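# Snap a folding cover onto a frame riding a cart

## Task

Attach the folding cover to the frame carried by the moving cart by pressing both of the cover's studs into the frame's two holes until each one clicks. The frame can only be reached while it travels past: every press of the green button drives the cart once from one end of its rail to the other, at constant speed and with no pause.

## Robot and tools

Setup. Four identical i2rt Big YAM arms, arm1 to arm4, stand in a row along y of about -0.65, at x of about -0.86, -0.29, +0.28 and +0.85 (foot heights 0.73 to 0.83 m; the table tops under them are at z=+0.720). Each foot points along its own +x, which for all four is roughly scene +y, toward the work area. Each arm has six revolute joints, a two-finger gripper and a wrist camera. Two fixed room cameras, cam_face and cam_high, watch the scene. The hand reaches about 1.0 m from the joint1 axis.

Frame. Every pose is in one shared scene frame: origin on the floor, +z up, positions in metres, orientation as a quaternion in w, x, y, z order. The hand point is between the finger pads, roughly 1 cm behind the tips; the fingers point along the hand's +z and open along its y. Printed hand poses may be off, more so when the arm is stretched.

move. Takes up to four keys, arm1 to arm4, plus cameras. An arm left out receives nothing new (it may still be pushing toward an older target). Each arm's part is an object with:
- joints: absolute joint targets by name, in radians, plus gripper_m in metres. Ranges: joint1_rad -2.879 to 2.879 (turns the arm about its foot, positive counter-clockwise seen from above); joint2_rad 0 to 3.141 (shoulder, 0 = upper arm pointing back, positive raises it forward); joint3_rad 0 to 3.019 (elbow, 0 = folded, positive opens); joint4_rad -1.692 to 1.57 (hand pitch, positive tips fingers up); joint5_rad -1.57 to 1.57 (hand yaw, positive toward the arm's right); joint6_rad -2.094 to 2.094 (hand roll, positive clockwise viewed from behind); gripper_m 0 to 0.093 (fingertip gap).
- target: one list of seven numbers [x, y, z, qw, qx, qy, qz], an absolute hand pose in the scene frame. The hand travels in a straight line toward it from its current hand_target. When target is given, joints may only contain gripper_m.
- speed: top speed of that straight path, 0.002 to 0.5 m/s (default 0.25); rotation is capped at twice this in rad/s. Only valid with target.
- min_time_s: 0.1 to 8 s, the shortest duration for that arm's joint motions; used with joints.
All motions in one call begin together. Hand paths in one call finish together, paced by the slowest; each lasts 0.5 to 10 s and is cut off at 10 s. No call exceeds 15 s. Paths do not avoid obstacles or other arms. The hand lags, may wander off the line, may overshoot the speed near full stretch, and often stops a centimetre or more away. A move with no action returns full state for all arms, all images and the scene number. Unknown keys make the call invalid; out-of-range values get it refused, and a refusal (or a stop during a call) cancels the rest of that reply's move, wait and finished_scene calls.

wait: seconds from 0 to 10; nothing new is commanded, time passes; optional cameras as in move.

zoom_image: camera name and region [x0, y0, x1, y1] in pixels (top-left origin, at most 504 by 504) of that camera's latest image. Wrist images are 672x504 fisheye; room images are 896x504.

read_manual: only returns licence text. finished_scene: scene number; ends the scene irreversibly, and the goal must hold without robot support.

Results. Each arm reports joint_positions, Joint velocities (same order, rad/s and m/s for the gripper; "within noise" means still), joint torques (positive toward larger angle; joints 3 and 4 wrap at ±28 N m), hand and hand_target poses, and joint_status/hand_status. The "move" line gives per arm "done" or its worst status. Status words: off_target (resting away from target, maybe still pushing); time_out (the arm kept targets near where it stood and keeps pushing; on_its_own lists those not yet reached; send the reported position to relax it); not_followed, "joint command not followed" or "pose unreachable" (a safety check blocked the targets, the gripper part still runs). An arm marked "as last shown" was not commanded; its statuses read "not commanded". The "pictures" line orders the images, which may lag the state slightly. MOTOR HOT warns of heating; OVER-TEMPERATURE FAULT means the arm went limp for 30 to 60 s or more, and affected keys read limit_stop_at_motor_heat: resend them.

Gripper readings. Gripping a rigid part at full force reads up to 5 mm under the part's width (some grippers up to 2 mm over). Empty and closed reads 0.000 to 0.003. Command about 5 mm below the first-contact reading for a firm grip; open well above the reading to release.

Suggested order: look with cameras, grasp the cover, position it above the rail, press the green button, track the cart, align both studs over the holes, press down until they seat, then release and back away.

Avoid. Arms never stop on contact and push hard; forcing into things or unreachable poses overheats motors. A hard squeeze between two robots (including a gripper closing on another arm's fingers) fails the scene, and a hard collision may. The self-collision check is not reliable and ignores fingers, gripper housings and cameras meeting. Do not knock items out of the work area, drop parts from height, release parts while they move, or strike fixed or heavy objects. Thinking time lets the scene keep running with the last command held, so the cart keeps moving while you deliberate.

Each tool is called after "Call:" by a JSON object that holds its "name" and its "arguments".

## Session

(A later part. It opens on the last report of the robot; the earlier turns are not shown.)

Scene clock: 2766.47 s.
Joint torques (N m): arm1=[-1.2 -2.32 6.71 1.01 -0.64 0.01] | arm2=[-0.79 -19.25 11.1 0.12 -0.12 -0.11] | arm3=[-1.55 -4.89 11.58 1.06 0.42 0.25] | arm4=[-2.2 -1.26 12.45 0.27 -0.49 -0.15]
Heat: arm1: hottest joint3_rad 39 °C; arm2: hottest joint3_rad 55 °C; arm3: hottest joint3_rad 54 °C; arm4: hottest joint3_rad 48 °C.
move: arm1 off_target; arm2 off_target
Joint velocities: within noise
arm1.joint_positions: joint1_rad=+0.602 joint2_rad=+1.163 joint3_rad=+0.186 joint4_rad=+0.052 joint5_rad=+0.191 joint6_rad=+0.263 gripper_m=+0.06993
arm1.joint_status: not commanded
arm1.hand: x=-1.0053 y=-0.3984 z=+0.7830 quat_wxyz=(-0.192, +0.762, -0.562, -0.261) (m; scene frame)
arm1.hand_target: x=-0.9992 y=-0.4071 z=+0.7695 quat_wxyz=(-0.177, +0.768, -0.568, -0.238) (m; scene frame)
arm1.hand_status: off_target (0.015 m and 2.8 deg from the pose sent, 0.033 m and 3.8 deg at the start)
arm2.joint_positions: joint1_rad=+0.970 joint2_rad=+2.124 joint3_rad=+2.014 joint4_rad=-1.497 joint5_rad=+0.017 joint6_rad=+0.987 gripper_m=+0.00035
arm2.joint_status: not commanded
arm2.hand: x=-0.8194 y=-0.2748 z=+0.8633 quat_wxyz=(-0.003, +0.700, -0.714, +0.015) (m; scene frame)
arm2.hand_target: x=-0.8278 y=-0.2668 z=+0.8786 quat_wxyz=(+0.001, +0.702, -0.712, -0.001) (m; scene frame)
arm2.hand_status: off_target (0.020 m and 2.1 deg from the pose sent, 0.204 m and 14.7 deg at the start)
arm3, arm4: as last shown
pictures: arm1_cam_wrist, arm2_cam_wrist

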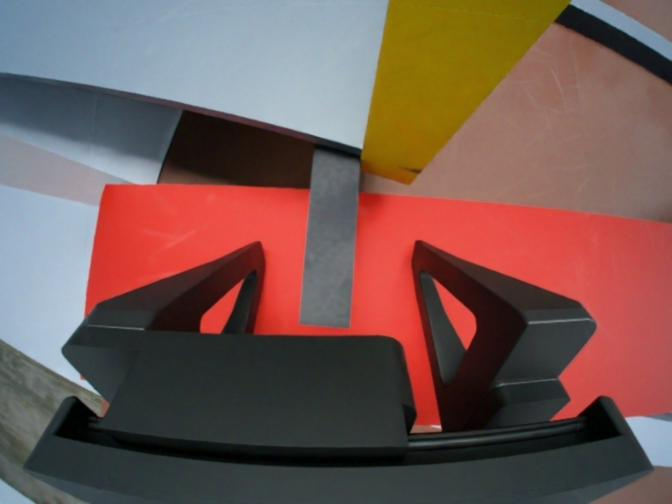

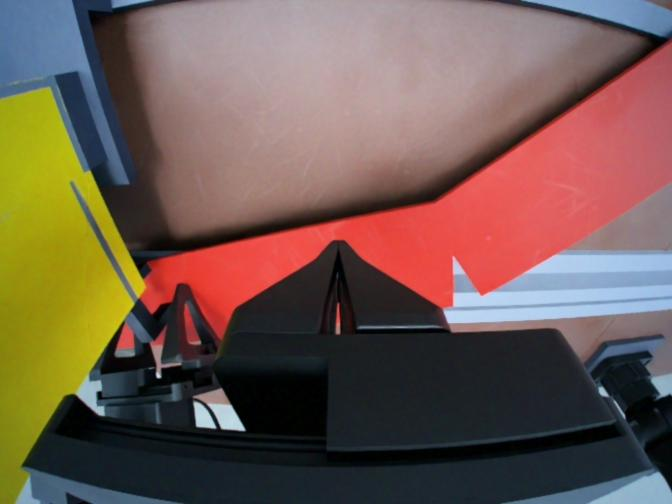

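Call:
{"name": "move", "arguments": {"arm2": {"target":[-0.845,-0.265,0.748,0.0,0.7071,-0.7071,0.0],"speed":0.15}, "arm1": {"joints":{"gripper_m":0.0}}, "cameras": ["arm2_cam_wrist","arm1_cam_wrist"]}}

Call:
{"name": "move", "arguments": {"arm2": {"target":[-0.845,-0.36,0.735,0.0,0.7071,-0.7071,0.0],"speed":0.06}, "arm1": {"target":[-0.99,-0.46,0.745,-0.1788,0.7667,-0.5672,-0.2417],"speed":0.06}, "cameras": ["arm2_cam_wrist","arm1_cam_wrist"]}}

Scene clock: 2772.20 s.
Joint torques (N m): arm1=[-1.44 -2.61 6.32 0.59 0.08 -0.06] | arm2=[-0.03 -20.66 7.58 1.09 -0.07 -0.11] | arm3=[-1.67 -4.89 11.58 1.1 0.42 0.25] | arm4=[-2.26 -1.14 12.46 0.25 -0.51 -0.13]
Heat: arm1: hottest joint3_rad 39 °C; arm2: hottest joint3_rad 55 °C; arm3: hottest joint3_rad 54 °C; arm4: hottest joint3_rad 48 °C.
move: arm1 off_target; arm2 off_target
Joint velocities: within noise
arm1.joint_positions: joint1_rad=+0.597 joint2_rad=+1.170 joint3_rad=+0.189 joint4_rad=+0.058 joint5_rad=+0.168 joint6_rad=+0.272 gripper_m=+0.01487
arm1.joint_status: gripper_m off_target (ended at +0.01489, target +0.00000)
arm1.hand: x=-1.0087 y=-0.3981 z=+0.7827 quat_wxyz=(-0.182, +0.760, -0.564, -0.266) (m; scene frame)
arm1.hand_target: x=-1.0001 y=-0.4076 z=+0.7693 quat_wxyz=(-0.174, +0.767, -0.570, -0.240) (m; scene frame)
arm1.hand_status: not commanded
arm2.joint_positions: joint1_rad=+0.970 joint2_rad=+2.254 joint3_rad=+1.918 joint4_rad=-1.265 joint5_rad=+0.017 joint6_rad=+0.982 gripper_m=+0.00035
arm2.joint_status: not commanded
arm2.hand: x=-0.8351 y=-0.2664 z=+0.7432 quat_wxyz=(-0.003, +0.701, -0.713, +0.013) (m; scene frame)
arm2.hand_target: x=-0.8437 y=-0.2658 z=+0.7480 quat_wxyz=(+0.000, +0.707, -0.707, +0.000) (m; scene frame)
arm2.hand_status: off_target (0.011 m and 1.8 deg from the pose sent, 0.119 m and 2.1 deg at the start)
arm3, arm4: as last shown
pictures: arm1_cam_wrist, arm2_cam_wrist

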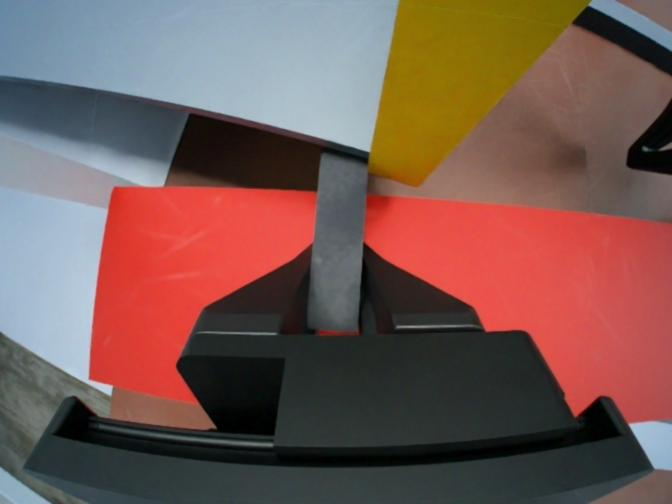

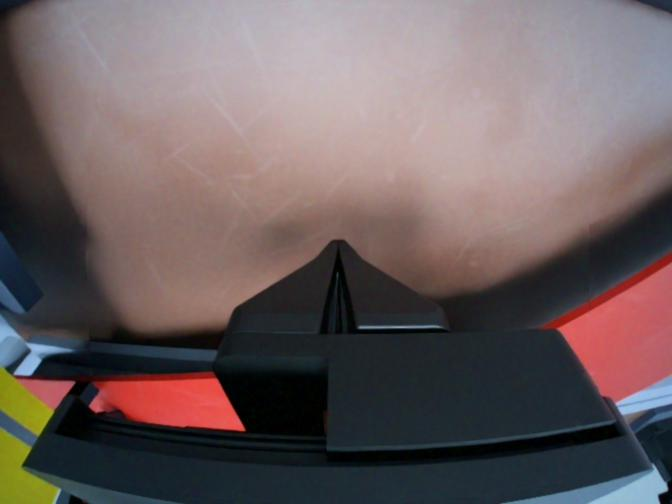

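Scene clock: 2774.53 s.
Joint torques (N m): arm1=[1.79 -4.31 -0.59 0.27 -1.05 0.32] | arm2=[4.66 -18.9 4.29 -0.23 -0.95 0.12] | arm3=[-1.44 -4.84 11.58 1.07 0.42 0.25] | arm4=[-2.14 -1.38 12.45 0.24 -0.5 -0.14]
Heat: arm1: hottest joint3_rad 39 °C; arm2: hottest joint3_rad 55 °C; arm3: hottest joint3_rad 54 °C; arm4: hottest joint3_rad 48 °C.
move: arm1 off_target; arm2 off_target
Joint velocities: within noise
arm1.joint_positions: joint1_rad=+0.668 joint2_rad=+1.190 joint3_rad=+0.142 joint4_rad=+0.185 joint5_rad=+0.283 joint6_rad=+0.332 gripper_m=+0.01477
arm1.joint_status: not commanded
arm1.hand: x=-1.0079 y=-0.4014 z=+0.7833 quat_wxyz=(-0.221, +0.738, -0.569, -0.288) (m; scene frame)
arm1.hand_target: x=-0.9874 y=-0.4494 z=+0.7499 quat_wxyz=(-0.187, +0.763, -0.568, -0.245) (m; scene frame)
arm1.hand_status: off_target (0.072 m and 8.0 deg from the pose sent, 0.075 m and 3.0 deg at the start)
arm2.joint_positions: joint1_rad=+1.026 joint2_rad=+2.135 joint3_rad=+1.721 joint4_rad=-1.103 joint5_rad=+0.053 joint6_rad=+1.073 gripper_m=+0.00035
arm2.joint_status: not commanded
arm2.hand: x=-0.8343 y=-0.3039 z=+0.7498 quat_wxyz=(-0.010, +0.688, -0.725, -0.034) (m; scene frame)
arm2.hand_target: x=-0.8438 y=-0.3558 z=+0.7364 quat_wxyz=(-0.004, +0.709, -0.705, -0.005) (m; scene frame)
arm2.hand_status: off_target (0.059 m and 5.0 deg from the pose sent, 0.094 m and 1.8 deg at the start)
arm3, arm4: as last shown
pictures: arm1_cam_wrist, arm2_cam_wrist

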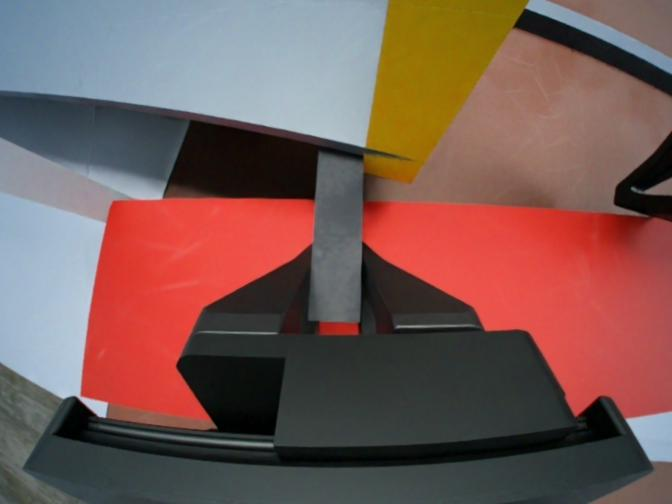

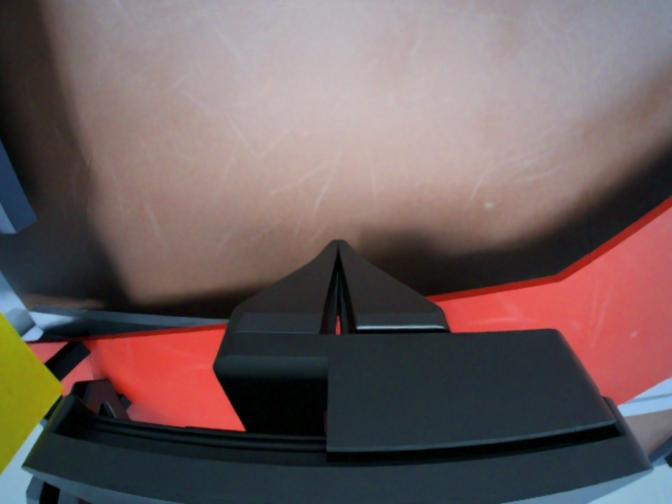

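Call:
{"name": "move", "arguments": {"arm2": {"target":[-0.845,-0.40,0.73,0.0,0.7071,-0.7071,0.0],"speed":0.1}, "arm1": {"target":[-0.99,-0.495,0.75,-0.1788,0.7667,-0.5672,-0.2417],"speed":0.1}, "cameras": []}}

Call:
{"name": "move", "arguments": {"arm2": {"target":[-0.845,-0.42,0.73,0.0,0.7071,-0.7071,0.0],"speed":0.1}, "arm1": {"target":[-0.99,-0.495,0.75,-0.1788,0.7667,-0.5672,-0.2417],"speed":0.1}, "cameras": ["arm2_cam_wrist","arm1_cam_wrist"]}}

Scene clock: 2780.57 s.
Joint torques (N m): arm1=[5.48 -4.78 -1.39 -1.68 -2.36 -0.32] | arm2=[4.95 -17.67 4.51 0.46 -1.31 0.12] | arm3=[-1.67 -4.78 11.58 1.06 0.43 0.25] | arm4=[-2.02 -1.32 12.46 0.24 -0.5 -0.13]
Heat: arm1: hottest joint3_rad 39 °C; arm2: hottest joint3_rad 54 °C; arm3: hottest joint3_rad 54 °C; arm4: hottest joint3_rad 49 °C.
move: arm1 off_target; arm2 off_target
Joint velocities: within noise
arm1.joint_positions: joint1_rad=+0.739 joint2_rad=+1.163 joint3_rad=+0.110 joint4_rad=+0.189 joint5_rad=+0.365 joint6_rad=+0.504 gripper_m=+0.01492
arm1.joint_status: not commanded
arm1.hand: x=-1.0053 y=-0.4143 z=+0.7831 quat_wxyz=(-0.221, +0.695, -0.613, -0.304) (m; scene frame)
arm1.hand_target: x=-0.9864 y=-0.4749 z=+0.7444 quat_wxyz=(-0.180, +0.764, -0.570, -0.243) (m; scene frame)
arm1.hand_status: off_target (0.089 m and 13.0 deg from the pose sent, 0.101 m and 8.0 deg at the start)
arm2.joint_positions: joint1_rad=+1.082 joint2_rad=+2.092 joint3_rad=+1.637 joint4_rad=-1.083 joint5_rad=+0.056 joint6_rad=+1.132 gripper_m=+0.00035
arm2.joint_status: not commanded
arm2.hand: x=-0.8308 y=-0.3456 z=+0.7465 quat_wxyz=(-0.013, +0.687, -0.726, -0.025) (m; scene frame)
arm2.hand_target: x=-0.8424 y=-0.3980 z=+0.7307 quat_wxyz=(-0.002, +0.707, -0.707, +0.000) (m; scene frame)
arm2.hand_status: off_target (0.059 m and 4.6 deg from the pose sent, 0.099 m and 5.0 deg at the start)
arm3, arm4: as last shown
pictures: none
No camera images: "cameras" was empty.

Scene clock: 2781.73 s.
Joint torques (N m): arm1=[5.95 -5.36 -1.5 -1.59 -2.4 -0.57] | arm2=[6.01 -17.2 4.59 -0.03 -1.35 0.14] | arm3=[-1.55 -4.95 11.59 1.02 0.43 0.26] | arm4=[-2.2 -1.32 12.44 0.24 -0.5 -0.13]
Heat: arm1: hottest joint3_rad 39 °C; arm2: hottest joint3_rad 54 °C; arm3: hottest joint3_rad 54 °C; arm4: hottest joint3_rad 49 °C.
move: arm1 off_target; arm2 off_target
Joint velocities: within noise
arm1.joint_positions: joint1_rad=+0.745 joint2_rad=+1.163 joint3_rad=+0.110 joint4_rad=+0.187 joint5_rad=+0.366 joint6_rad=+0.524 gripper_m=+0.01548
arm1.joint_status: not commanded
arm1.hand: x=-1.0064 y=-0.4153 z=+0.7829 quat_wxyz=(-0.218, +0.691, -0.618, -0.306) (m; scene frame)
arm1.hand_target: x=-0.9862 y=-0.4760 z=+0.7437 quat_wxyz=(-0.181, +0.766, -0.568, -0.241) (m; scene frame)
arm1.hand_status: off_target (0.088 m and 13.5 deg from the pose sent, 0.089 m and 13.0 deg at the start)
arm2.joint_positions: joint1_rad=+1.094 joint2_rad=+2.070 joint3_rad=+1.600 joint4_rad=-1.058 joint5_rad=+0.057 joint6_rad=+1.158 gripper_m=+0.00035
arm2.joint_status: not commanded
arm2.hand: x=-0.8284 y=-0.3552 z=+0.7467 quat_wxyz=(-0.011, +0.681, -0.731, -0.030) (m; scene frame)
arm2.hand_target: x=-0.8406 y=-0.4169 z=+0.7305 quat_wxyz=(-0.002, +0.707, -0.707, +0.001) (m; scene frame)
arm2.hand_status: off_target (0.069 m and 5.5 deg from the pose sent, 0.078 m and 4.6 deg at the start)
arm3, arm4: as last shown
pictures: arm1_cam_wrist, arm2_cam_wrist

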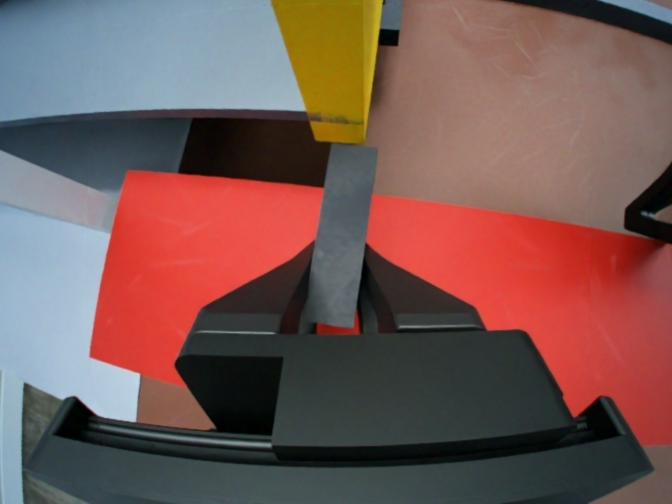

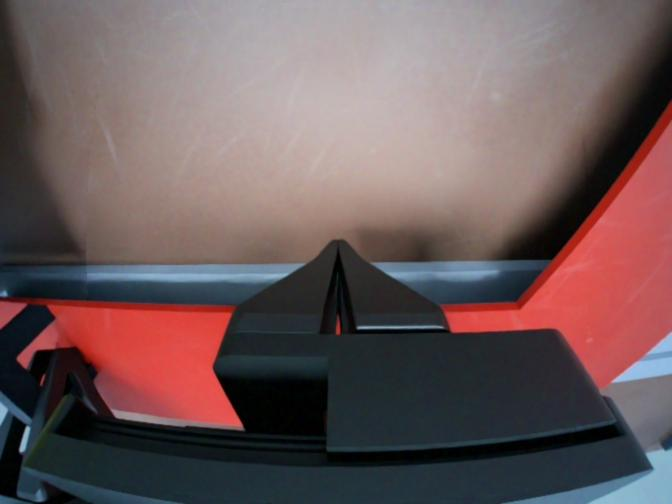

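Call:
{"name": "move", "arguments": {"arm1": {"target":[-0.995,-0.45,0.775,-0.18,0.74,-0.595,-0.257],"speed":0.1}, "cameras": ["arm1_cam_wrist","arm2_cam_wrist","cam_high"]}}

Scene clock: 2785.67 s.
Joint torques (N m): arm1=[1.79 -4.07 3.63 -1.29 -1.62 -0.73] | arm2=[5.66 -16.67 4.68 -0.02 -1.35 0.18] | arm3=[-1.44 -5.07 11.58 1.07 0.43 0.25] | arm4=[-2.14 -1.38 12.46 0.25 -0.5 -0.14]
Heat: arm1: hottest joint3_rad 39 °C; arm2: hottest joint3_rad 53 °C; arm3: hottest joint3_rad 54 °C; arm4: hottest joint3_rad 49 °C.
move: arm1 off_target
Joint velocities: within noise
arm1.joint_positions: joint1_rad=+0.703 joint2_rad=+1.015 joint3_rad=+0.130 joint4_rad=+0.015 joint5_rad=+0.313 joint6_rad=+0.533 gripper_m=+0.01558
arm1.joint_status: not commanded
arm1.hand: x=-1.0030 y=-0.4152 z=+0.7994 quat_wxyz=(-0.199, +0.685, -0.631, -0.306) (m; scene frame)
arm1.hand_target: x=-0.9907 y=-0.4500 z=+0.7716 quat_wxyz=(-0.180, +0.740, -0.595, -0.255) (m; scene frame)
arm1.hand_status: off_target (0.043 m and 9.7 deg from the pose sent, 0.037 m and 9.4 deg at the start)
arm2.joint_positions: joint1_rad=+1.098 joint2_rad=+2.061 joint3_rad=+1.600 joint4_rad=-1.058 joint5_rad=+0.057 joint6_rad=+1.160 gripper_m=+0.00035
arm2.joint_status: not commanded
arm2.hand: x=-0.8306 y=-0.3571 z=+0.7522 quat_wxyz=(-0.010, +0.682, -0.730, -0.034) (m; scene frame)
arm2.hand_target: x=-0.8411 y=-0.4168 z=+0.7315 quat_wxyz=(-0.002, +0.707, -0.707, +0.000) (m; scene frame)
arm2.hand_status: not commanded
arm3, arm4: as last shown
pictures: arm1_cam_wrist, arm2_cam_wrist, cam_high

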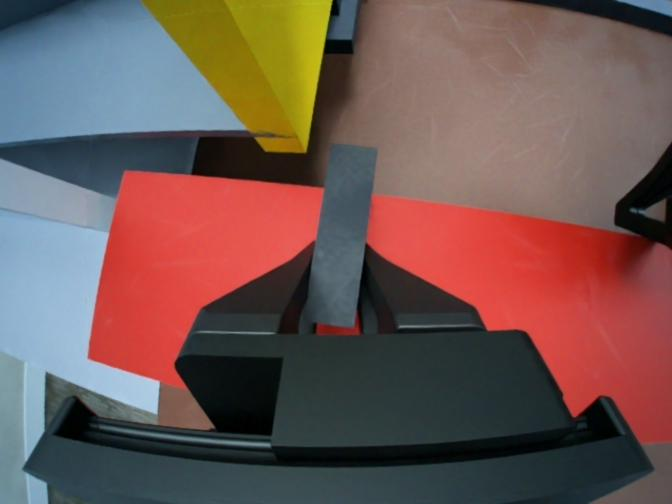

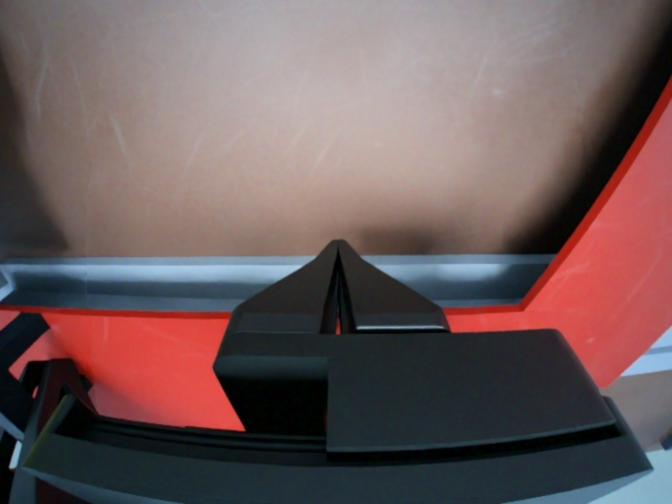

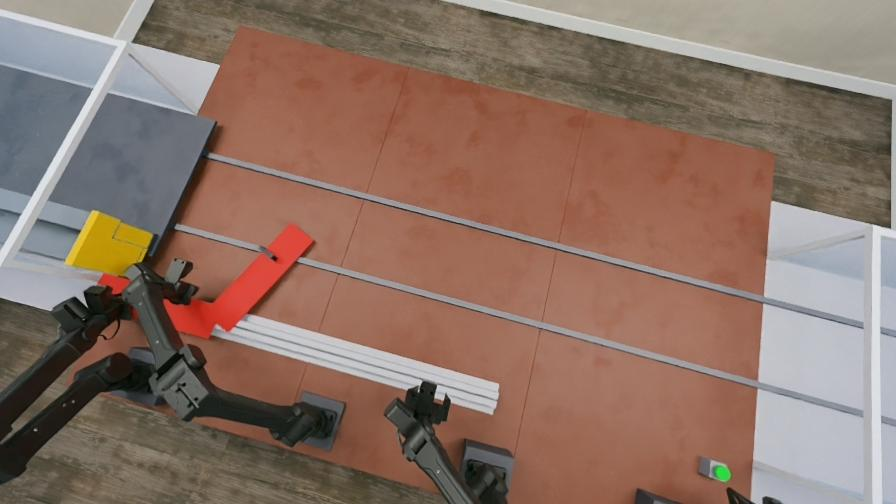

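Call:
{"name": "move", "arguments": {"arm2": {"target":[-0.83,-0.28,0.87,0.0,0.7071,-0.7071,0.0],"speed":0.25}, "cameras": []}}

Call:
{"name": "move", "arguments": {"arm2": {"target":[-0.74,-0.14,0.87,0.0,0.7071,-0.7071,0.0],"speed":0.25}, "cameras": ["arm2_cam_wrist","cam_high","arm1_cam_wrist"]}}

Scene clock: 2804.37 s.
Joint torques (N m): arm1=[1.73 -3.25 3.96 -0.98 -1.61 -0.74] | arm2=[0.03 -19.55 11 -0.1 -0.12 -0.1] | arm3=[-1.44 -4.78 11.62 1.1 0.41 0.25] | arm4=[-2.08 -1.38 12.45 0.24 -0.49 -0.14]
Heat: arm1: hottest joint3_rad 38 °C; arm2: hottest joint3_rad 51 °C; arm3: hottest joint3_rad 54 °C; arm4: hottest joint3_rad 50 °C.
move: arm2 off_target
Joint velocities: within noise
arm1.joint_positions: joint1_rad=+0.702 joint2_rad=+1.009 joint3_rad=+0.130 joint4_rad=+0.009 joint5_rad=+0.313 joint6_rad=+0.535 gripper_m=+0.01558
arm1.joint_status: not commanded
arm1.hand: x=-1.0023 y=-0.4152 z=+0.8000 quat_wxyz=(-0.199, +0.684, -0.632, -0.306) (m; scene frame)
arm1.hand_target: x=-0.9903 y=-0.4500 z=+0.7714 quat_wxyz=(-0.180, +0.740, -0.596, -0.255) (m; scene frame)
arm1.hand_status: not commanded
arm2.joint_positions: joint1_rad=+0.977 joint2_rad=+2.116 joint3_rad=+1.965 joint4_rad=-1.473 joint5_rad=+0.011 joint6_rad=+0.996 gripper_m=+0.00035
arm2.joint_status: not commanded
arm2.hand: x=-0.8161 y=-0.2847 z=+0.8498 quat_wxyz=(-0.002, +0.699, -0.715, +0.024) (m; scene frame)
arm2.hand_target: x=-0.8289 y=-0.2823 z=+0.8694 quat_wxyz=(+0.003, +0.705, -0.709, +0.004) (m; scene frame)
arm2.hand_status: off_target (0.025 m and 3.0 deg from the pose sent, 0.141 m and 5.6 deg at the start)
arm3, arm4: as last shown
pictures: none
No camera images: "cameras" was empty.

Scene clock: 2806.13 s.
Joint torques (N m): arm1=[1.96 -4.01 3.75 -1.21 -1.61 -0.8] | arm2=[0.03 -19.9 11.14 0.05 -0.12 -0.12] | arm3=[-1.61 -4.84 11.55 1.07 0.43 0.25] | arm4=[-2.2 -1.32 12.45 0.24 -0.5 -0.14]
Heat: arm1: hottest joint3_rad 38 °C; arm2: hottest joint3_rad 51 °C; arm3: hottest joint3_rad 54 °C; arm4: hottest joint3_rad 50 °C.
move: arm2 off_target
Joint velocities: within noise
arm1: as last shown
arm2.joint_positions: joint1_rad=+0.730 joint2_rad=+2.185 joint3_rad=+2.099 joint4_rad=-1.520 joint5_rad=+0.016 joint6_rad=+0.744 gripper_m=+0.00035
arm2.joint_status: not commanded
arm2.hand: x=-0.7282 y=-0.1462 z=+0.8532 quat_wxyz=(+0.001, +0.701, -0.713, +0.018) (m; scene frame)
arm2.hand_target: x=-0.7395 y=-0.1414 z=+0.8686 quat_wxyz=(+0.002, +0.707, -0.707, +0.001) (m; scene frame)
arm2.hand_status: off_target (0.021 m and 2.3 deg from the pose sent, 0.165 m and 3.0 deg at the start)
arm3.joint_positions: joint1_rad=+1.077 joint2_rad=+1.177 joint3_rad=+0.540 joint4_rad=-0.710 joint5_rad=+0.453 joint6_rad=+1.015 gripper_m=+0.08510
arm3.joint_status: not commanded
arm3.hand: x=+0.0490 y=-0.4510 z=+0.8719 quat_wxyz=(-0.190, +0.697, -0.672, -0.160) (m; scene frame)
arm3.hand_target: x=+0.0312 y=-0.4417 z=+0.8841 quat_wxyz=(-0.185, +0.687, -0.680, -0.179) (m; scene frame)
arm3.hand_status: not commanded
arm4.joint_positions: joint1_rad=-1.012 joint2_rad=+0.823 joint3_rad=+0.249 joint4_rad=-0.739 joint5_rad=-0.529 joint6_rad=-0.975 gripper_m=+0.00043
arm4.joint_status: not commanded
arm4.hand: x=+0.9797 y=-0.4784 z=+0.8545 quat_wxyz=(-0.181, +0.672, -0.684, -0.218) (m; scene frame)
arm4.hand_target: x=+0.9978 y=-0.4697 z=+0.8759 quat_wxyz=(-0.207, +0.677, -0.674, -0.211) (m; scene frame)
arm4.hand_status: not commanded
pictures: arm1_cam_wrist, arm2_cam_wrist, cam_high

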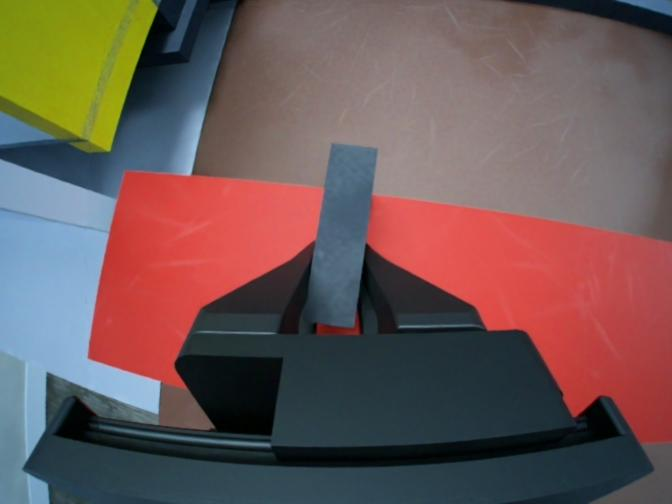

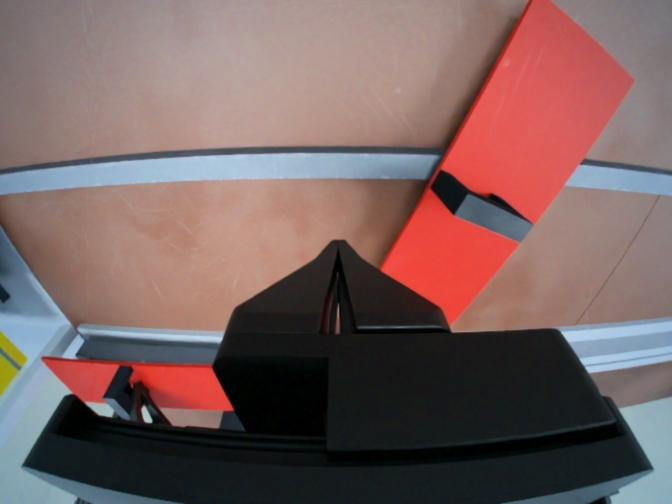

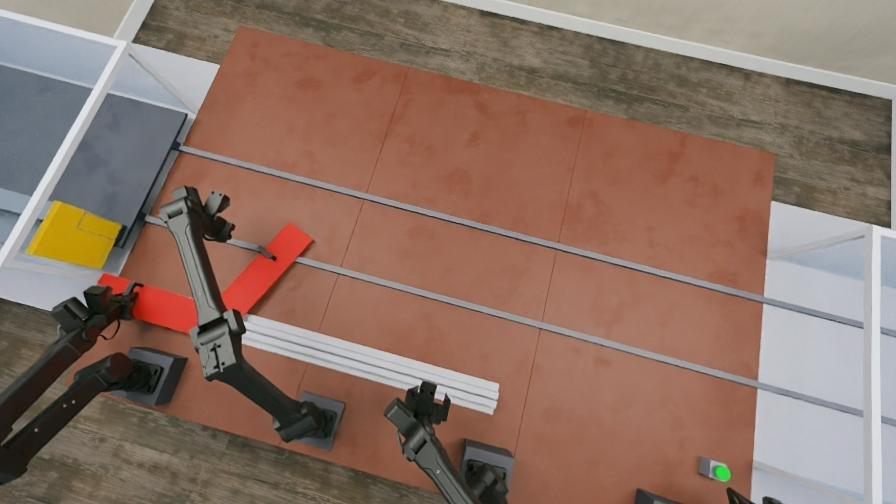

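Call:
{"name": "move", "arguments": {"arm2": {"target":[-0.745,-0.17,0.778,0.0,0.7071,-0.7071,0.0],"speed":0.2}, "cameras": []}}

Call:
{"name": "move", "arguments": {"arm2": {"target":[-0.66,-0.20,0.765,0.0,0.7071,-0.7071,0.0],"speed":0.12}, "cameras": []}}

Call:
{"name": "move", "arguments": {"arm2": {"target":[-0.58,-0.30,0.765,0.0,0.7071,-0.7071,0.0],"speed":0.12}, "cameras": ["arm2_cam_wrist","cam_high"]}}

Scene clock: 2813.13 s.
Joint torques (N m): arm1=[1.32 -4.13 3.85 -1.22 -1.64 -0.77] | arm2=[-0.21 -20.25 7.31 1.05 0 0.09] | arm3=[-1.44 -4.95 11.56 1.06 0.42 0.26] | arm4=[-2.14 -1.32 12.42 0.27 -0.5 -0.13]
Heat: arm1: hottest joint3_rad 38 °C; arm2: hottest joint3_rad 52 °C; arm3: hottest joint3_rad 54 °C; arm4: hottest joint3_rad 50 °C.
move: arm2 done
Joint velocities: within noise
arm1, arm3, arm4: as last shown
arm2.joint_positions: joint1_rad=+0.767 joint2_rad=+2.185 joint3_rad=+1.886 joint4_rad=-1.296 joint5_rad=+0.016 joint6_rad=+0.750 gripper_m=+0.00035
arm2.joint_status: not commanded
arm2.hand: x=-0.7385 y=-0.1730 z=+0.7737 quat_wxyz=(+0.001, +0.712, -0.702, +0.012) (m; scene frame)
arm2.hand_target: x=-0.7443 y=-0.1703 z=+0.7784 quat_wxyz=(+0.000, +0.709, -0.705, +0.000) (m; scene frame)
arm2.hand_status: done (0.008 m and 1.6 deg from the pose sent, 0.081 m and 2.3 deg at the start)
pictures: none
No camera images: "cameras" was empty.

Scene clock: 2814.93 s.
Joint torques (N m): arm1=[1.2 -2.96 3.64 -0.76 -1.58 -0.16] | arm2=[-0.79 -19.49 6.68 1.05 -0.05 -0.12] | arm3=[-1.67 -4.95 11.6 1.06 0.42 0.26] | arm4=[-2.2 -1.32 12.42 0.27 -0.5 -0.13]
Heat: arm1: hottest joint3_rad 38 °C; arm2: hottest joint3_rad 52 °C; arm3: hottest joint3_rad 54 °C; arm4: hottest joint3_rad 50 °C.
move: arm2 off_target
Joint velocities: arm1=[within noise] | arm2=[within noise] | arm3=[within noise] | arm4=[-0.015 -0.005 0.007 -0.012 0.007 -0.168 -0.001]
arm1.joint_positions: joint1_rad=+0.699 joint2_rad=+1.001 joint3_rad=+0.130 joint4_rad=-0.005 joint5_rad=+0.313 joint6_rad=+0.470 gripper_m=+0.01486
arm1.joint_status: not commanded
arm1.hand: x=-1.0005 y=-0.4160 z=+0.7999 quat_wxyz=(-0.208, +0.704, -0.611, -0.296) (m; scene frame)
arm1.hand_target: x=-0.9903 y=-0.4501 z=+0.7713 quat_wxyz=(-0.180, +0.740, -0.595, -0.255) (m; scene frame)
arm1.hand_status: not commanded
arm2.joint_positions: joint1_rad=+0.706 joint2_rad=+2.018 joint3_rad=+1.530 joint4_rad=-1.129 joint5_rad=+0.016 joint6_rad=+0.715 gripper_m=+0.00035
arm2.joint_status: not commanded
arm2.hand: x=-0.6561 y=-0.2090 z=+0.7486 quat_wxyz=(+0.002, +0.702, -0.711, +0.023) (m; scene frame)
arm2.hand_target: x=-0.6602 y=-0.2013 z=+0.7659 quat_wxyz=(+0.001, +0.705, -0.709, +0.000) (m; scene frame)
arm2.hand_status: off_target (0.019 m and 2.8 deg from the pose sent, 0.083 m and 1.6 deg at the start)
arm3, arm4: as last shown
pictures: none
No camera images: "cameras" was empty.

Scene clock: 2816.63 s.
Joint torques (N m): arm1=[1.73 -3.08 3.81 -0.59 -1.47 -0.11] | arm2=[-0.38 -14.45 5.16 0.62 -0.12 -0.11] | arm3=[-1.55 -4.89 11.58 1.06 0.42 0.26] | arm4=[-2.26 -1.26 12.44 0.23 -0.49 -0.13]
Heat: arm1: hottest joint3_rad 38 °C; arm2: hottest joint3_rad 52 °C; arm3: hottest joint3_rad 54 °C; arm4: hottest joint3_rad 50 °C.
move: arm2 done
Joint velocities: within noise
arm1.joint_positions: joint1_rad=+0.699 joint2_rad=+1.001 joint3_rad=+0.130 joint4_rad=-0.005 joint5_rad=+0.310 joint6_rad=+0.464 gripper_m=+0.01486
arm1.joint_status: not commanded
arm1.hand: x=-1.0010 y=-0.4163 z=+0.7997 quat_wxyz=(-0.208, +0.706, -0.609, -0.296) (m; scene frame)
arm1.hand_target: x=-0.9904 y=-0.4501 z=+0.7713 quat_wxyz=(-0.180, +0.741, -0.594, -0.254) (m; scene frame)
arm1.hand_status: not commanded
arm2.joint_positions: joint1_rad=+0.706 joint2_rad=+1.720 joint3_rad=+1.111 joint4_rad=-0.962 joint5_rad=+0.026 joint6_rad=+0.712 gripper_m=+0.00035
arm2.joint_status: not commanded
arm2.hand: x=-0.5808 y=-0.2948 z=+0.7611 quat_wxyz=(-0.005, +0.703, -0.711, +0.001) (m; scene frame)
arm2.hand_target: x=-0.5807 y=-0.2978 z=+0.7656 quat_wxyz=(-0.004, +0.708, -0.707, -0.004) (m; scene frame)
arm2.hand_status: done (0.007 m and 0.8 deg from the pose sent, 0.120 m and 2.8 deg at the start)
arm3, arm4: as last shown
pictures: arm2_cam_wrist, cam_high

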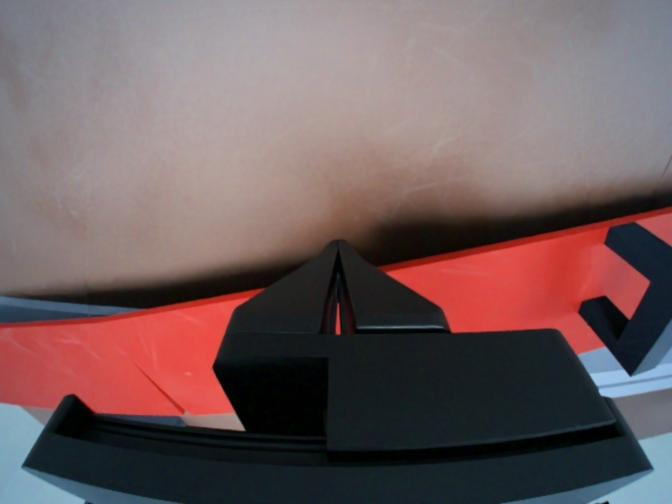

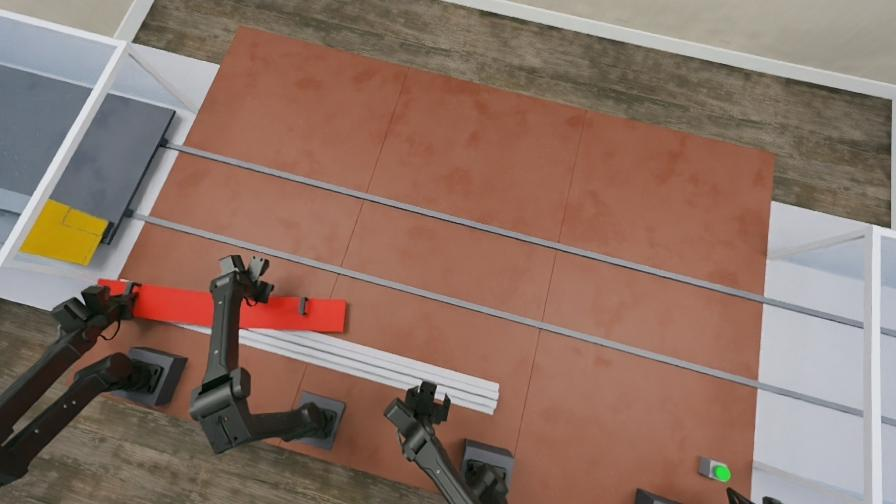

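Call:
{"name": "move", "arguments": {"arm2": {"target":[-0.55,-0.27,0.86,0.0,0.7716,-0.6361,0.0],"speed":0.3,"joints":{"gripper_m":0.07}}, "cameras": []}}

Call:
{"name": "move", "arguments": {"arm2": {"target":[-0.47,-0.33,0.86,0.0,0.7716,-0.6361,0.0],"speed":0.3}, "cameras": ["arm2_cam_wrist"]}}

Scene clock: 2824.07 s.
Joint torques (N m): arm1=[1.85 -3.49 3.73 -0.59 -1.52 -0.12] | arm2=[-1.03 -12.75 10.04 -0.02 -0.16 -0.1] | arm3=[-1.49 -4.78 11.59 1.05 0.42 0.26] | arm4=[-2.2 -1.44 12.45 0.25 -0.5 -0.14]
Heat: arm1: hottest joint3_rad 38 °C; arm2: hottest joint3_rad 51 °C; arm3: hottest joint3_rad 54 °C; arm4: hottest joint3_rad 50 °C.
move: arm2 off_target
Joint velocities: within noise
arm1, arm3, arm4: as last shown
arm2.joint_positions: joint1_rad=+0.624 joint2_rad=+1.604 joint3_rad=+1.204 joint4_rad=-1.215 joint5_rad=+0.013 joint6_rad=+0.436 gripper_m=+0.06993
arm2.joint_status: all done
arm2.hand: x=-0.5433 y=-0.2851 z=+0.8428 quat_wxyz=(+0.008, +0.769, -0.639, +0.021) (m; scene frame)
arm2.hand_target: x=-0.5499 y=-0.2723 z=+0.8597 quat_wxyz=(+0.004, +0.771, -0.637, +0.003) (m; scene frame)
arm2.hand_status: off_target (0.024 m and 2.6 deg from the pose sent, 0.106 m and 11.6 deg at the start)
pictures: none
No camera images: "cameras" was empty.

Scene clock: 2825.37 s.
Joint torques (N m): arm1=[2.02 -3.14 3.74 -0.69 -1.51 -0.11] | arm2=[-1.26 -10.23 7.09 1.07 -0.13 -0.17] | arm3=[-1.67 -4.89 11.6 1.09 0.42 0.24] | arm4=[-2.26 -1.38 12.45 0.24 -0.5 -0.13]
Heat: arm1: hottest joint3_rad 38 °C; arm2: hottest joint3_rad 51 °C; arm3: hottest joint3_rad 54 °C; arm4: hottest joint3_rad 50 °C.
move: arm2 done
Joint velocities: within noise
arm1, arm3, arm4: as last shown
arm2.joint_positions: joint1_rad=+0.543 joint2_rad=+1.372 joint3_rad=+0.984 joint4_rad=-1.209 joint5_rad=+0.017 joint6_rad=+0.350 gripper_m=+0.06993
arm2.joint_status: not commanded
arm2.hand: x=-0.4697 y=-0.3360 z=+0.8545 quat_wxyz=(+0.005, +0.771, -0.637, +0.014) (m; scene frame)
arm2.hand_target: x=-0.4704 y=-0.3301 z=+0.8608 quat_wxyz=(+0.000, +0.772, -0.636, -0.001) (m; scene frame)
arm2.hand_status: done (0.008 m and 1.7 deg from the pose sent, 0.088 m and 2.6 deg at the start)
pictures: arm2_cam_wrist

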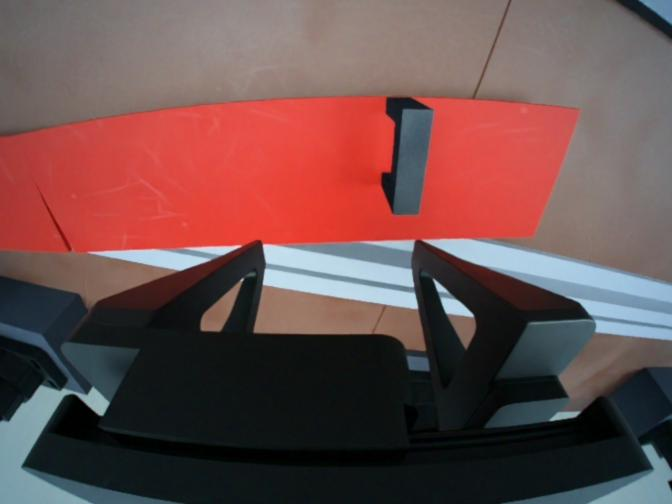

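Call:
{"name": "move", "arguments": {"arm2": {"target":[-0.412,-0.305,0.83,0.0,0.7716,-0.6361,0.0],"speed":0.2}, "cameras": ["arm2_cam_wrist"]}}

Scene clock: 2834.00 s.
Joint torques (N m): arm1=[2.26 -3.49 3.71 -0.65 -1.51 -0.14] | arm2=[-1.14 -8.64 6.93 1.18 -0.17 -0.11] | arm3=[-1.61 -4.72 11.56 1.11 0.43 0.25] | arm4=[-2.2 -1.32 12.44 0.25 -0.5 -0.12]
Heat: arm1: hottest joint3_rad 38 °C; arm2: hottest joint3_rad 51 °C; arm3: hottest joint3_rad 54 °C; arm4: hottest joint3_rad 50 °C.
move: arm2 done
Joint velocities: within noise
arm1, arm3, arm4: as last shown
arm2.joint_positions: joint1_rad=+0.367 joint2_rad=+1.378 joint3_rad=+0.925 joint4_rad=-1.124 joint5_rad=+0.016 joint6_rad=+0.175 gripper_m=+0.06993
arm2.joint_status: not commanded
arm2.hand: x=-0.4118 y=-0.3118 z=+0.8310 quat_wxyz=(+0.003, +0.770, -0.638, +0.005) (m; scene frame)
arm2.hand_target: x=-0.4124 y=-0.3059 z=+0.8300 quat_wxyz=(+0.001, +0.772, -0.636, +0.000) (m; scene frame)
arm2.hand_status: done (0.007 m and 0.7 deg from the pose sent, 0.070 m and 1.7 deg at the start)
pictures: arm2_cam_wrist

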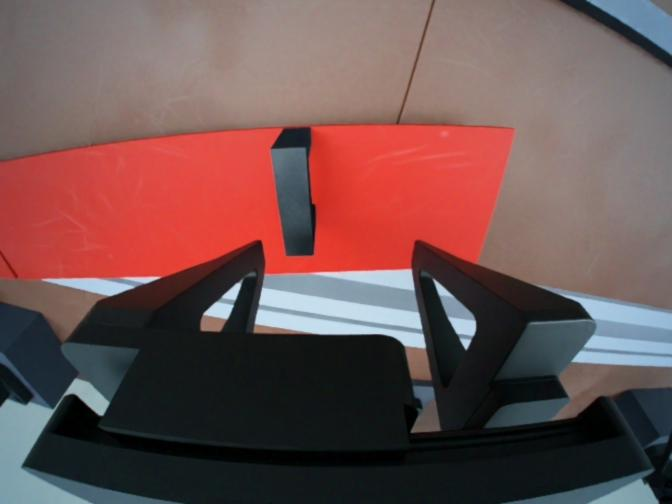

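Call:
{"name": "move", "arguments": {"arm2": {"target":[-0.433,-0.288,0.785,0.0,0.7716,-0.6361,0.0],"speed":0.12}, "cameras": ["arm2_cam_wrist"]}}

Scene clock: 2838.53 s.
Joint torques (N m): arm1=[1.73 -3.19 3.82 -0.55 -1.51 -0.13] | arm2=[-0.09 -10.23 6.68 1.16 -0.08 0.09] | arm3=[-1.55 -4.84 11.59 1.05 0.43 0.25] | arm4=[-2.14 -1.32 12.44 0.27 -0.5 -0.14]
Heat: arm1: hottest joint3_rad 38 °C; arm2: hottest joint3_rad 51 °C; arm3: hottest joint3_rad 54 °C; arm4: hottest joint3_rad 50 °C.
move: arm2 done
Joint velocities: within noise
arm1, arm3, arm4: as last shown
arm2.joint_positions: joint1_rad=+0.385 joint2_rad=+1.509 joint3_rad=+0.919 joint4_rad=-0.997 joint5_rad=+0.016 joint6_rad=+0.181 gripper_m=+0.06993
arm2.joint_status: not commanded
arm2.hand: x=-0.4267 y=-0.2944 z=+0.7833 quat_wxyz=(+0.005, +0.774, -0.633, +0.009) (m; scene frame)
arm2.hand_target: x=-0.4325 y=-0.2885 z=+0.7850 quat_wxyz=(+0.000, +0.773, -0.634, +0.000) (m; scene frame)
arm2.hand_status: done (0.009 m and 1.3 deg from the pose sent, 0.056 m and 0.7 deg at the start)
pictures: arm2_cam_wrist

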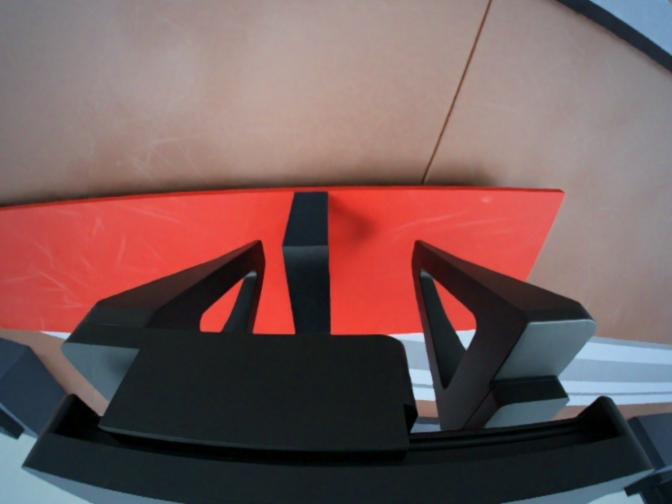

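Call:
{"name": "move", "arguments": {"arm2": {"target":[-0.440,-0.290,0.774,0.0,0.7716,-0.6361,0.0],"speed":0.12}, "cameras": []}}

Call:
{"name": "move", "arguments": {"arm2": {"joints":{"gripper_m":0.0}}, "cameras": ["arm2_cam_wrist"]}}

Scene clock: 2841.80 s.
Joint torques (N m): arm1=[1.79 -3.25 3.81 -0.69 -1.52 -0.1] | arm2=[-0.03 -10.05 6.28 1.07 -0.06 0.08] | arm3=[-1.44 -4.89 11.56 1.06 0.42 0.24] | arm4=[-2.08 -1.38 12.45 0.27 -0.5 -0.13]
Heat: arm1: hottest joint3_rad 37 °C; arm2: hottest joint3_rad 51 °C; arm3: hottest joint3_rad 54 °C; arm4: hottest joint3_rad 50 °C.
move: arm2 done
Joint velocities: within noise
arm1: as last shown
arm2.joint_positions: joint1_rad=+0.402 joint2_rad=+1.527 joint3_rad=+0.913 joint4_rad=-0.965 joint5_rad=+0.016 joint6_rad=+0.206 gripper_m=+0.06993
arm2.joint_status: not commanded
arm2.hand: x=-0.4341 y=-0.2935 z=+0.7747 quat_wxyz=(+0.003, +0.772, -0.636, +0.006) (m; scene frame)
arm2.hand_target: x=-0.4395 y=-0.2898 z=+0.7739 quat_wxyz=(+0.000, +0.771, -0.637, +0.000) (m; scene frame)
arm2.hand_status: done (0.007 m and 0.7 deg from the pose sent, 0.017 m and 1.3 deg at the start)
arm3.joint_positions: joint1_rad=+1.077 joint2_rad=+1.177 joint3_rad=+0.540 joint4_rad=-0.710 joint5_rad=+0.453 joint6_rad=+1.015 gripper_m=+0.08510
arm3.joint_status: not commanded
arm3.hand: x=+0.0490 y=-0.4510 z=+0.8719 quat_wxyz=(-0.190, +0.697, -0.672, -0.160) (m; scene frame)
arm3.hand_target: x=+0.0312 y=-0.4417 z=+0.8841 quat_wxyz=(-0.185, +0.687, -0.680, -0.179) (m; scene frame)
arm3.hand_status: not commanded
arm4.joint_positions: joint1_rad=-1.012 joint2_rad=+0.823 joint3_rad=+0.249 joint4_rad=-0.739 joint5_rad=-0.529 joint6_rad=-0.975 gripper_m=+0.00043
arm4.joint_status: not commanded
arm4.hand: x=+0.9797 y=-0.4784 z=+0.8545 quat_wxyz=(-0.181, +0.672, -0.684, -0.218) (m; scene frame)
arm4.hand_target: x=+0.9978 y=-0.4697 z=+0.8759 quat_wxyz=(-0.207, +0.677, -0.674, -0.211) (m; scene frame)
arm4.hand_status: not commanded
pictures: none
No camera images: "cameras" was empty.

Scene clock: 2842.53 s.
Joint torques (N m): arm1=[1.9 -3.37 3.81 -0.75 -1.47 -0.11] | arm2=[-0.26 -10.05 6.28 1.02 0.07 0.08] | arm3=[-1.49 -4.89 11.54 1.05 0.41 0.25] | arm4=[-2.2 -1.32 12.44 0.27 -0.5 -0.15]
Heat: arm1: hottest joint3_rad 37 °C; arm2: hottest joint3_rad 51 °C; arm3: hottest joint3_rad 54 °C; arm4: hottest joint3_rad 50 °C.
move: arm2 off_target
Joint velocities: within noise
arm1.joint_positions: joint1_rad=+0.699 joint2_rad=+1.001 joint3_rad=+0.130 joint4_rad=-0.005 joint5_rad=+0.310 joint6_rad=+0.456 gripper_m=+0.01486
arm1.joint_status: not commanded
arm1.hand: x=-1.0010 y=-0.4163 z=+0.7997 quat_wxyz=(-0.209, +0.708, -0.606, -0.295) (m; scene frame)
arm1.hand_target: x=-0.9904 y=-0.4500 z=+0.7714 quat_wxyz=(-0.181, +0.742, -0.593, -0.254) (m; scene frame)
arm1.hand_status: not commanded
arm2.joint_positions: joint1_rad=+0.410 joint2_rad=+1.527 joint3_rad=+0.913 joint4_rad=-0.960 joint5_rad=+0.011 joint6_rad=+0.207 gripper_m=+0.01501
arm2.joint_status: gripper_m off_target (ended at +0.01503, target +0.00000)
arm2.hand: x=-0.4380 y=-0.2939 z=+0.7748 quat_wxyz=(+0.004, +0.774, -0.634, +0.003) (m; scene frame)
arm2.hand_target: x=-0.4410 y=-0.2902 z=+0.7739 quat_wxyz=(+0.000, +0.772, -0.635, -0.001) (m; scene frame)
arm2.hand_status: not commanded
arm3, arm4: as last shown
pictures: arm2_cam_wrist

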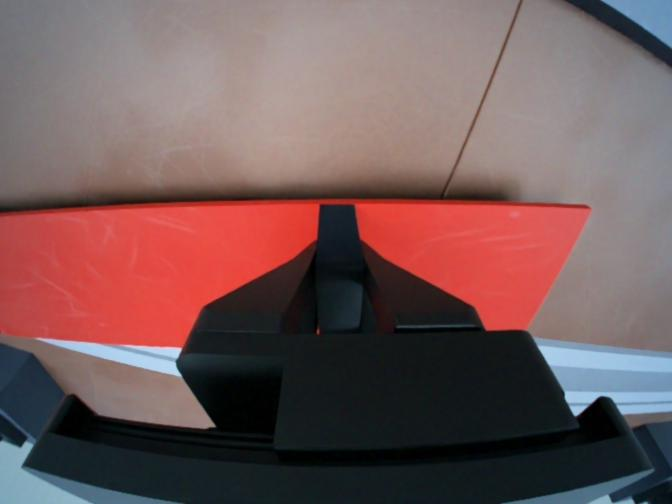

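Call:
{"name": "move", "arguments": {"arm1": {"target":[-0.985,-0.425,0.835,-0.209,0.708,-0.606,-0.295],"speed":0.06}, "arm2": {"target":[-0.425,-0.295,0.835,0.0,0.7716,-0.6361,0.0],"speed":0.06}, "cameras": ["arm1_cam_wrist","arm2_cam_wrist"]}}

Scene clock: 2848.03 s.
Joint torques (N m): arm1=[-1.9 -3.6 12.72 1.89 0.42 -0.03] | arm2=[-0.73 -13.04 10.76 -0.29 -0.12 0] | arm3=[-1.67 -4.95 11.56 1.09 0.42 0.25] | arm4=[-2.08 -1.2 12.46 0.25 -0.49 -0.13]
Heat: arm1: hottest joint3_rad 38 °C; arm2: hottest joint3_rad 51 °C; arm3: hottest joint3_rad 54 °C; arm4: hottest joint3_rad 50 °C.
move: arm1 off_target; arm2 off_target
Joint velocities: within noise
arm1.joint_positions: joint1_rad=+0.677 joint2_rad=+0.726 joint3_rad=+0.116 joint4_rad=-0.327 joint5_rad=+0.270 joint6_rad=+0.424 gripper_m=+0.01486
arm1.joint_status: not commanded
arm1.hand: x=-0.9789 y=-0.4437 z=+0.8096 quat_wxyz=(-0.194, +0.728, -0.601, -0.266) (m; scene frame)
arm1.hand_target: x=-0.9871 y=-0.4282 z=+0.8321 quat_wxyz=(-0.204, +0.714, -0.603, -0.292) (m; scene frame)
arm1.hand_status: off_target (0.032 m and 4.4 deg from the pose sent, 0.040 m and 0.0 deg at the start)
arm2.joint_positions: joint1_rad=+0.385 joint2_rad=+1.461 joint3_rad=+0.913 joint4_rad=-1.103 joint5_rad=+0.025 joint6_rad=+0.189 gripper_m=+0.01501
arm2.joint_status: not commanded
arm2.hand: x=-0.4155 y=-0.3175 z=+0.7992 quat_wxyz=(+0.017, +0.771, -0.635, +0.040) (m; scene frame)
arm2.hand_target: x=-0.4230 y=-0.2942 z=+0.8345 quat_wxyz=(-0.005, +0.771, -0.637, -0.001) (m; scene frame)
arm2.hand_status: off_target (0.043 m and 4.9 deg from the pose sent, 0.062 m and 0.7 deg at the start)
arm3, arm4: as last shown
pictures: arm1_cam_wrist, arm2_cam_wrist

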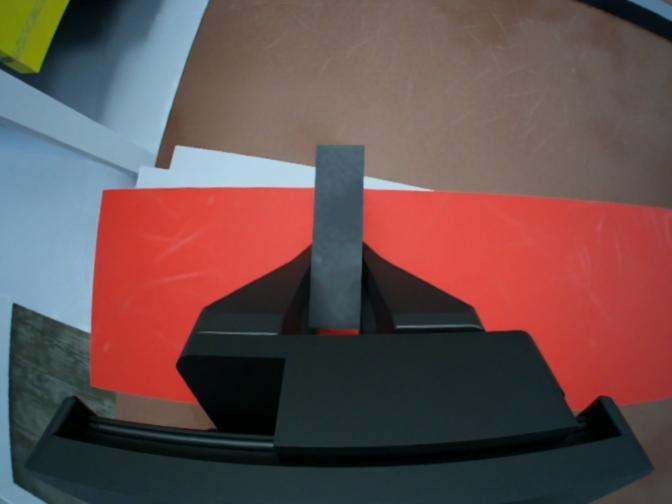

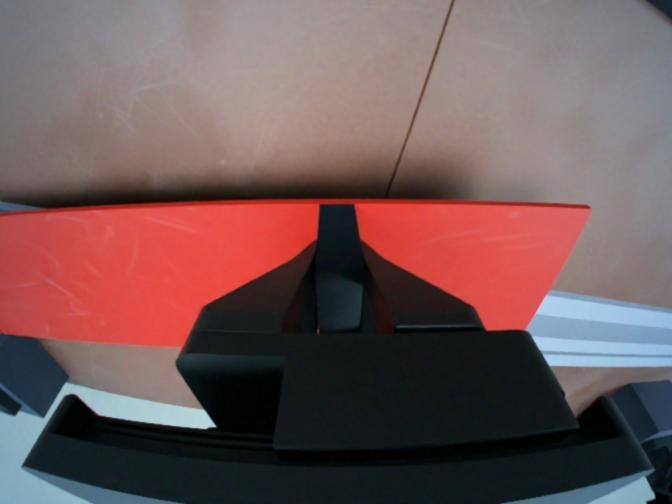

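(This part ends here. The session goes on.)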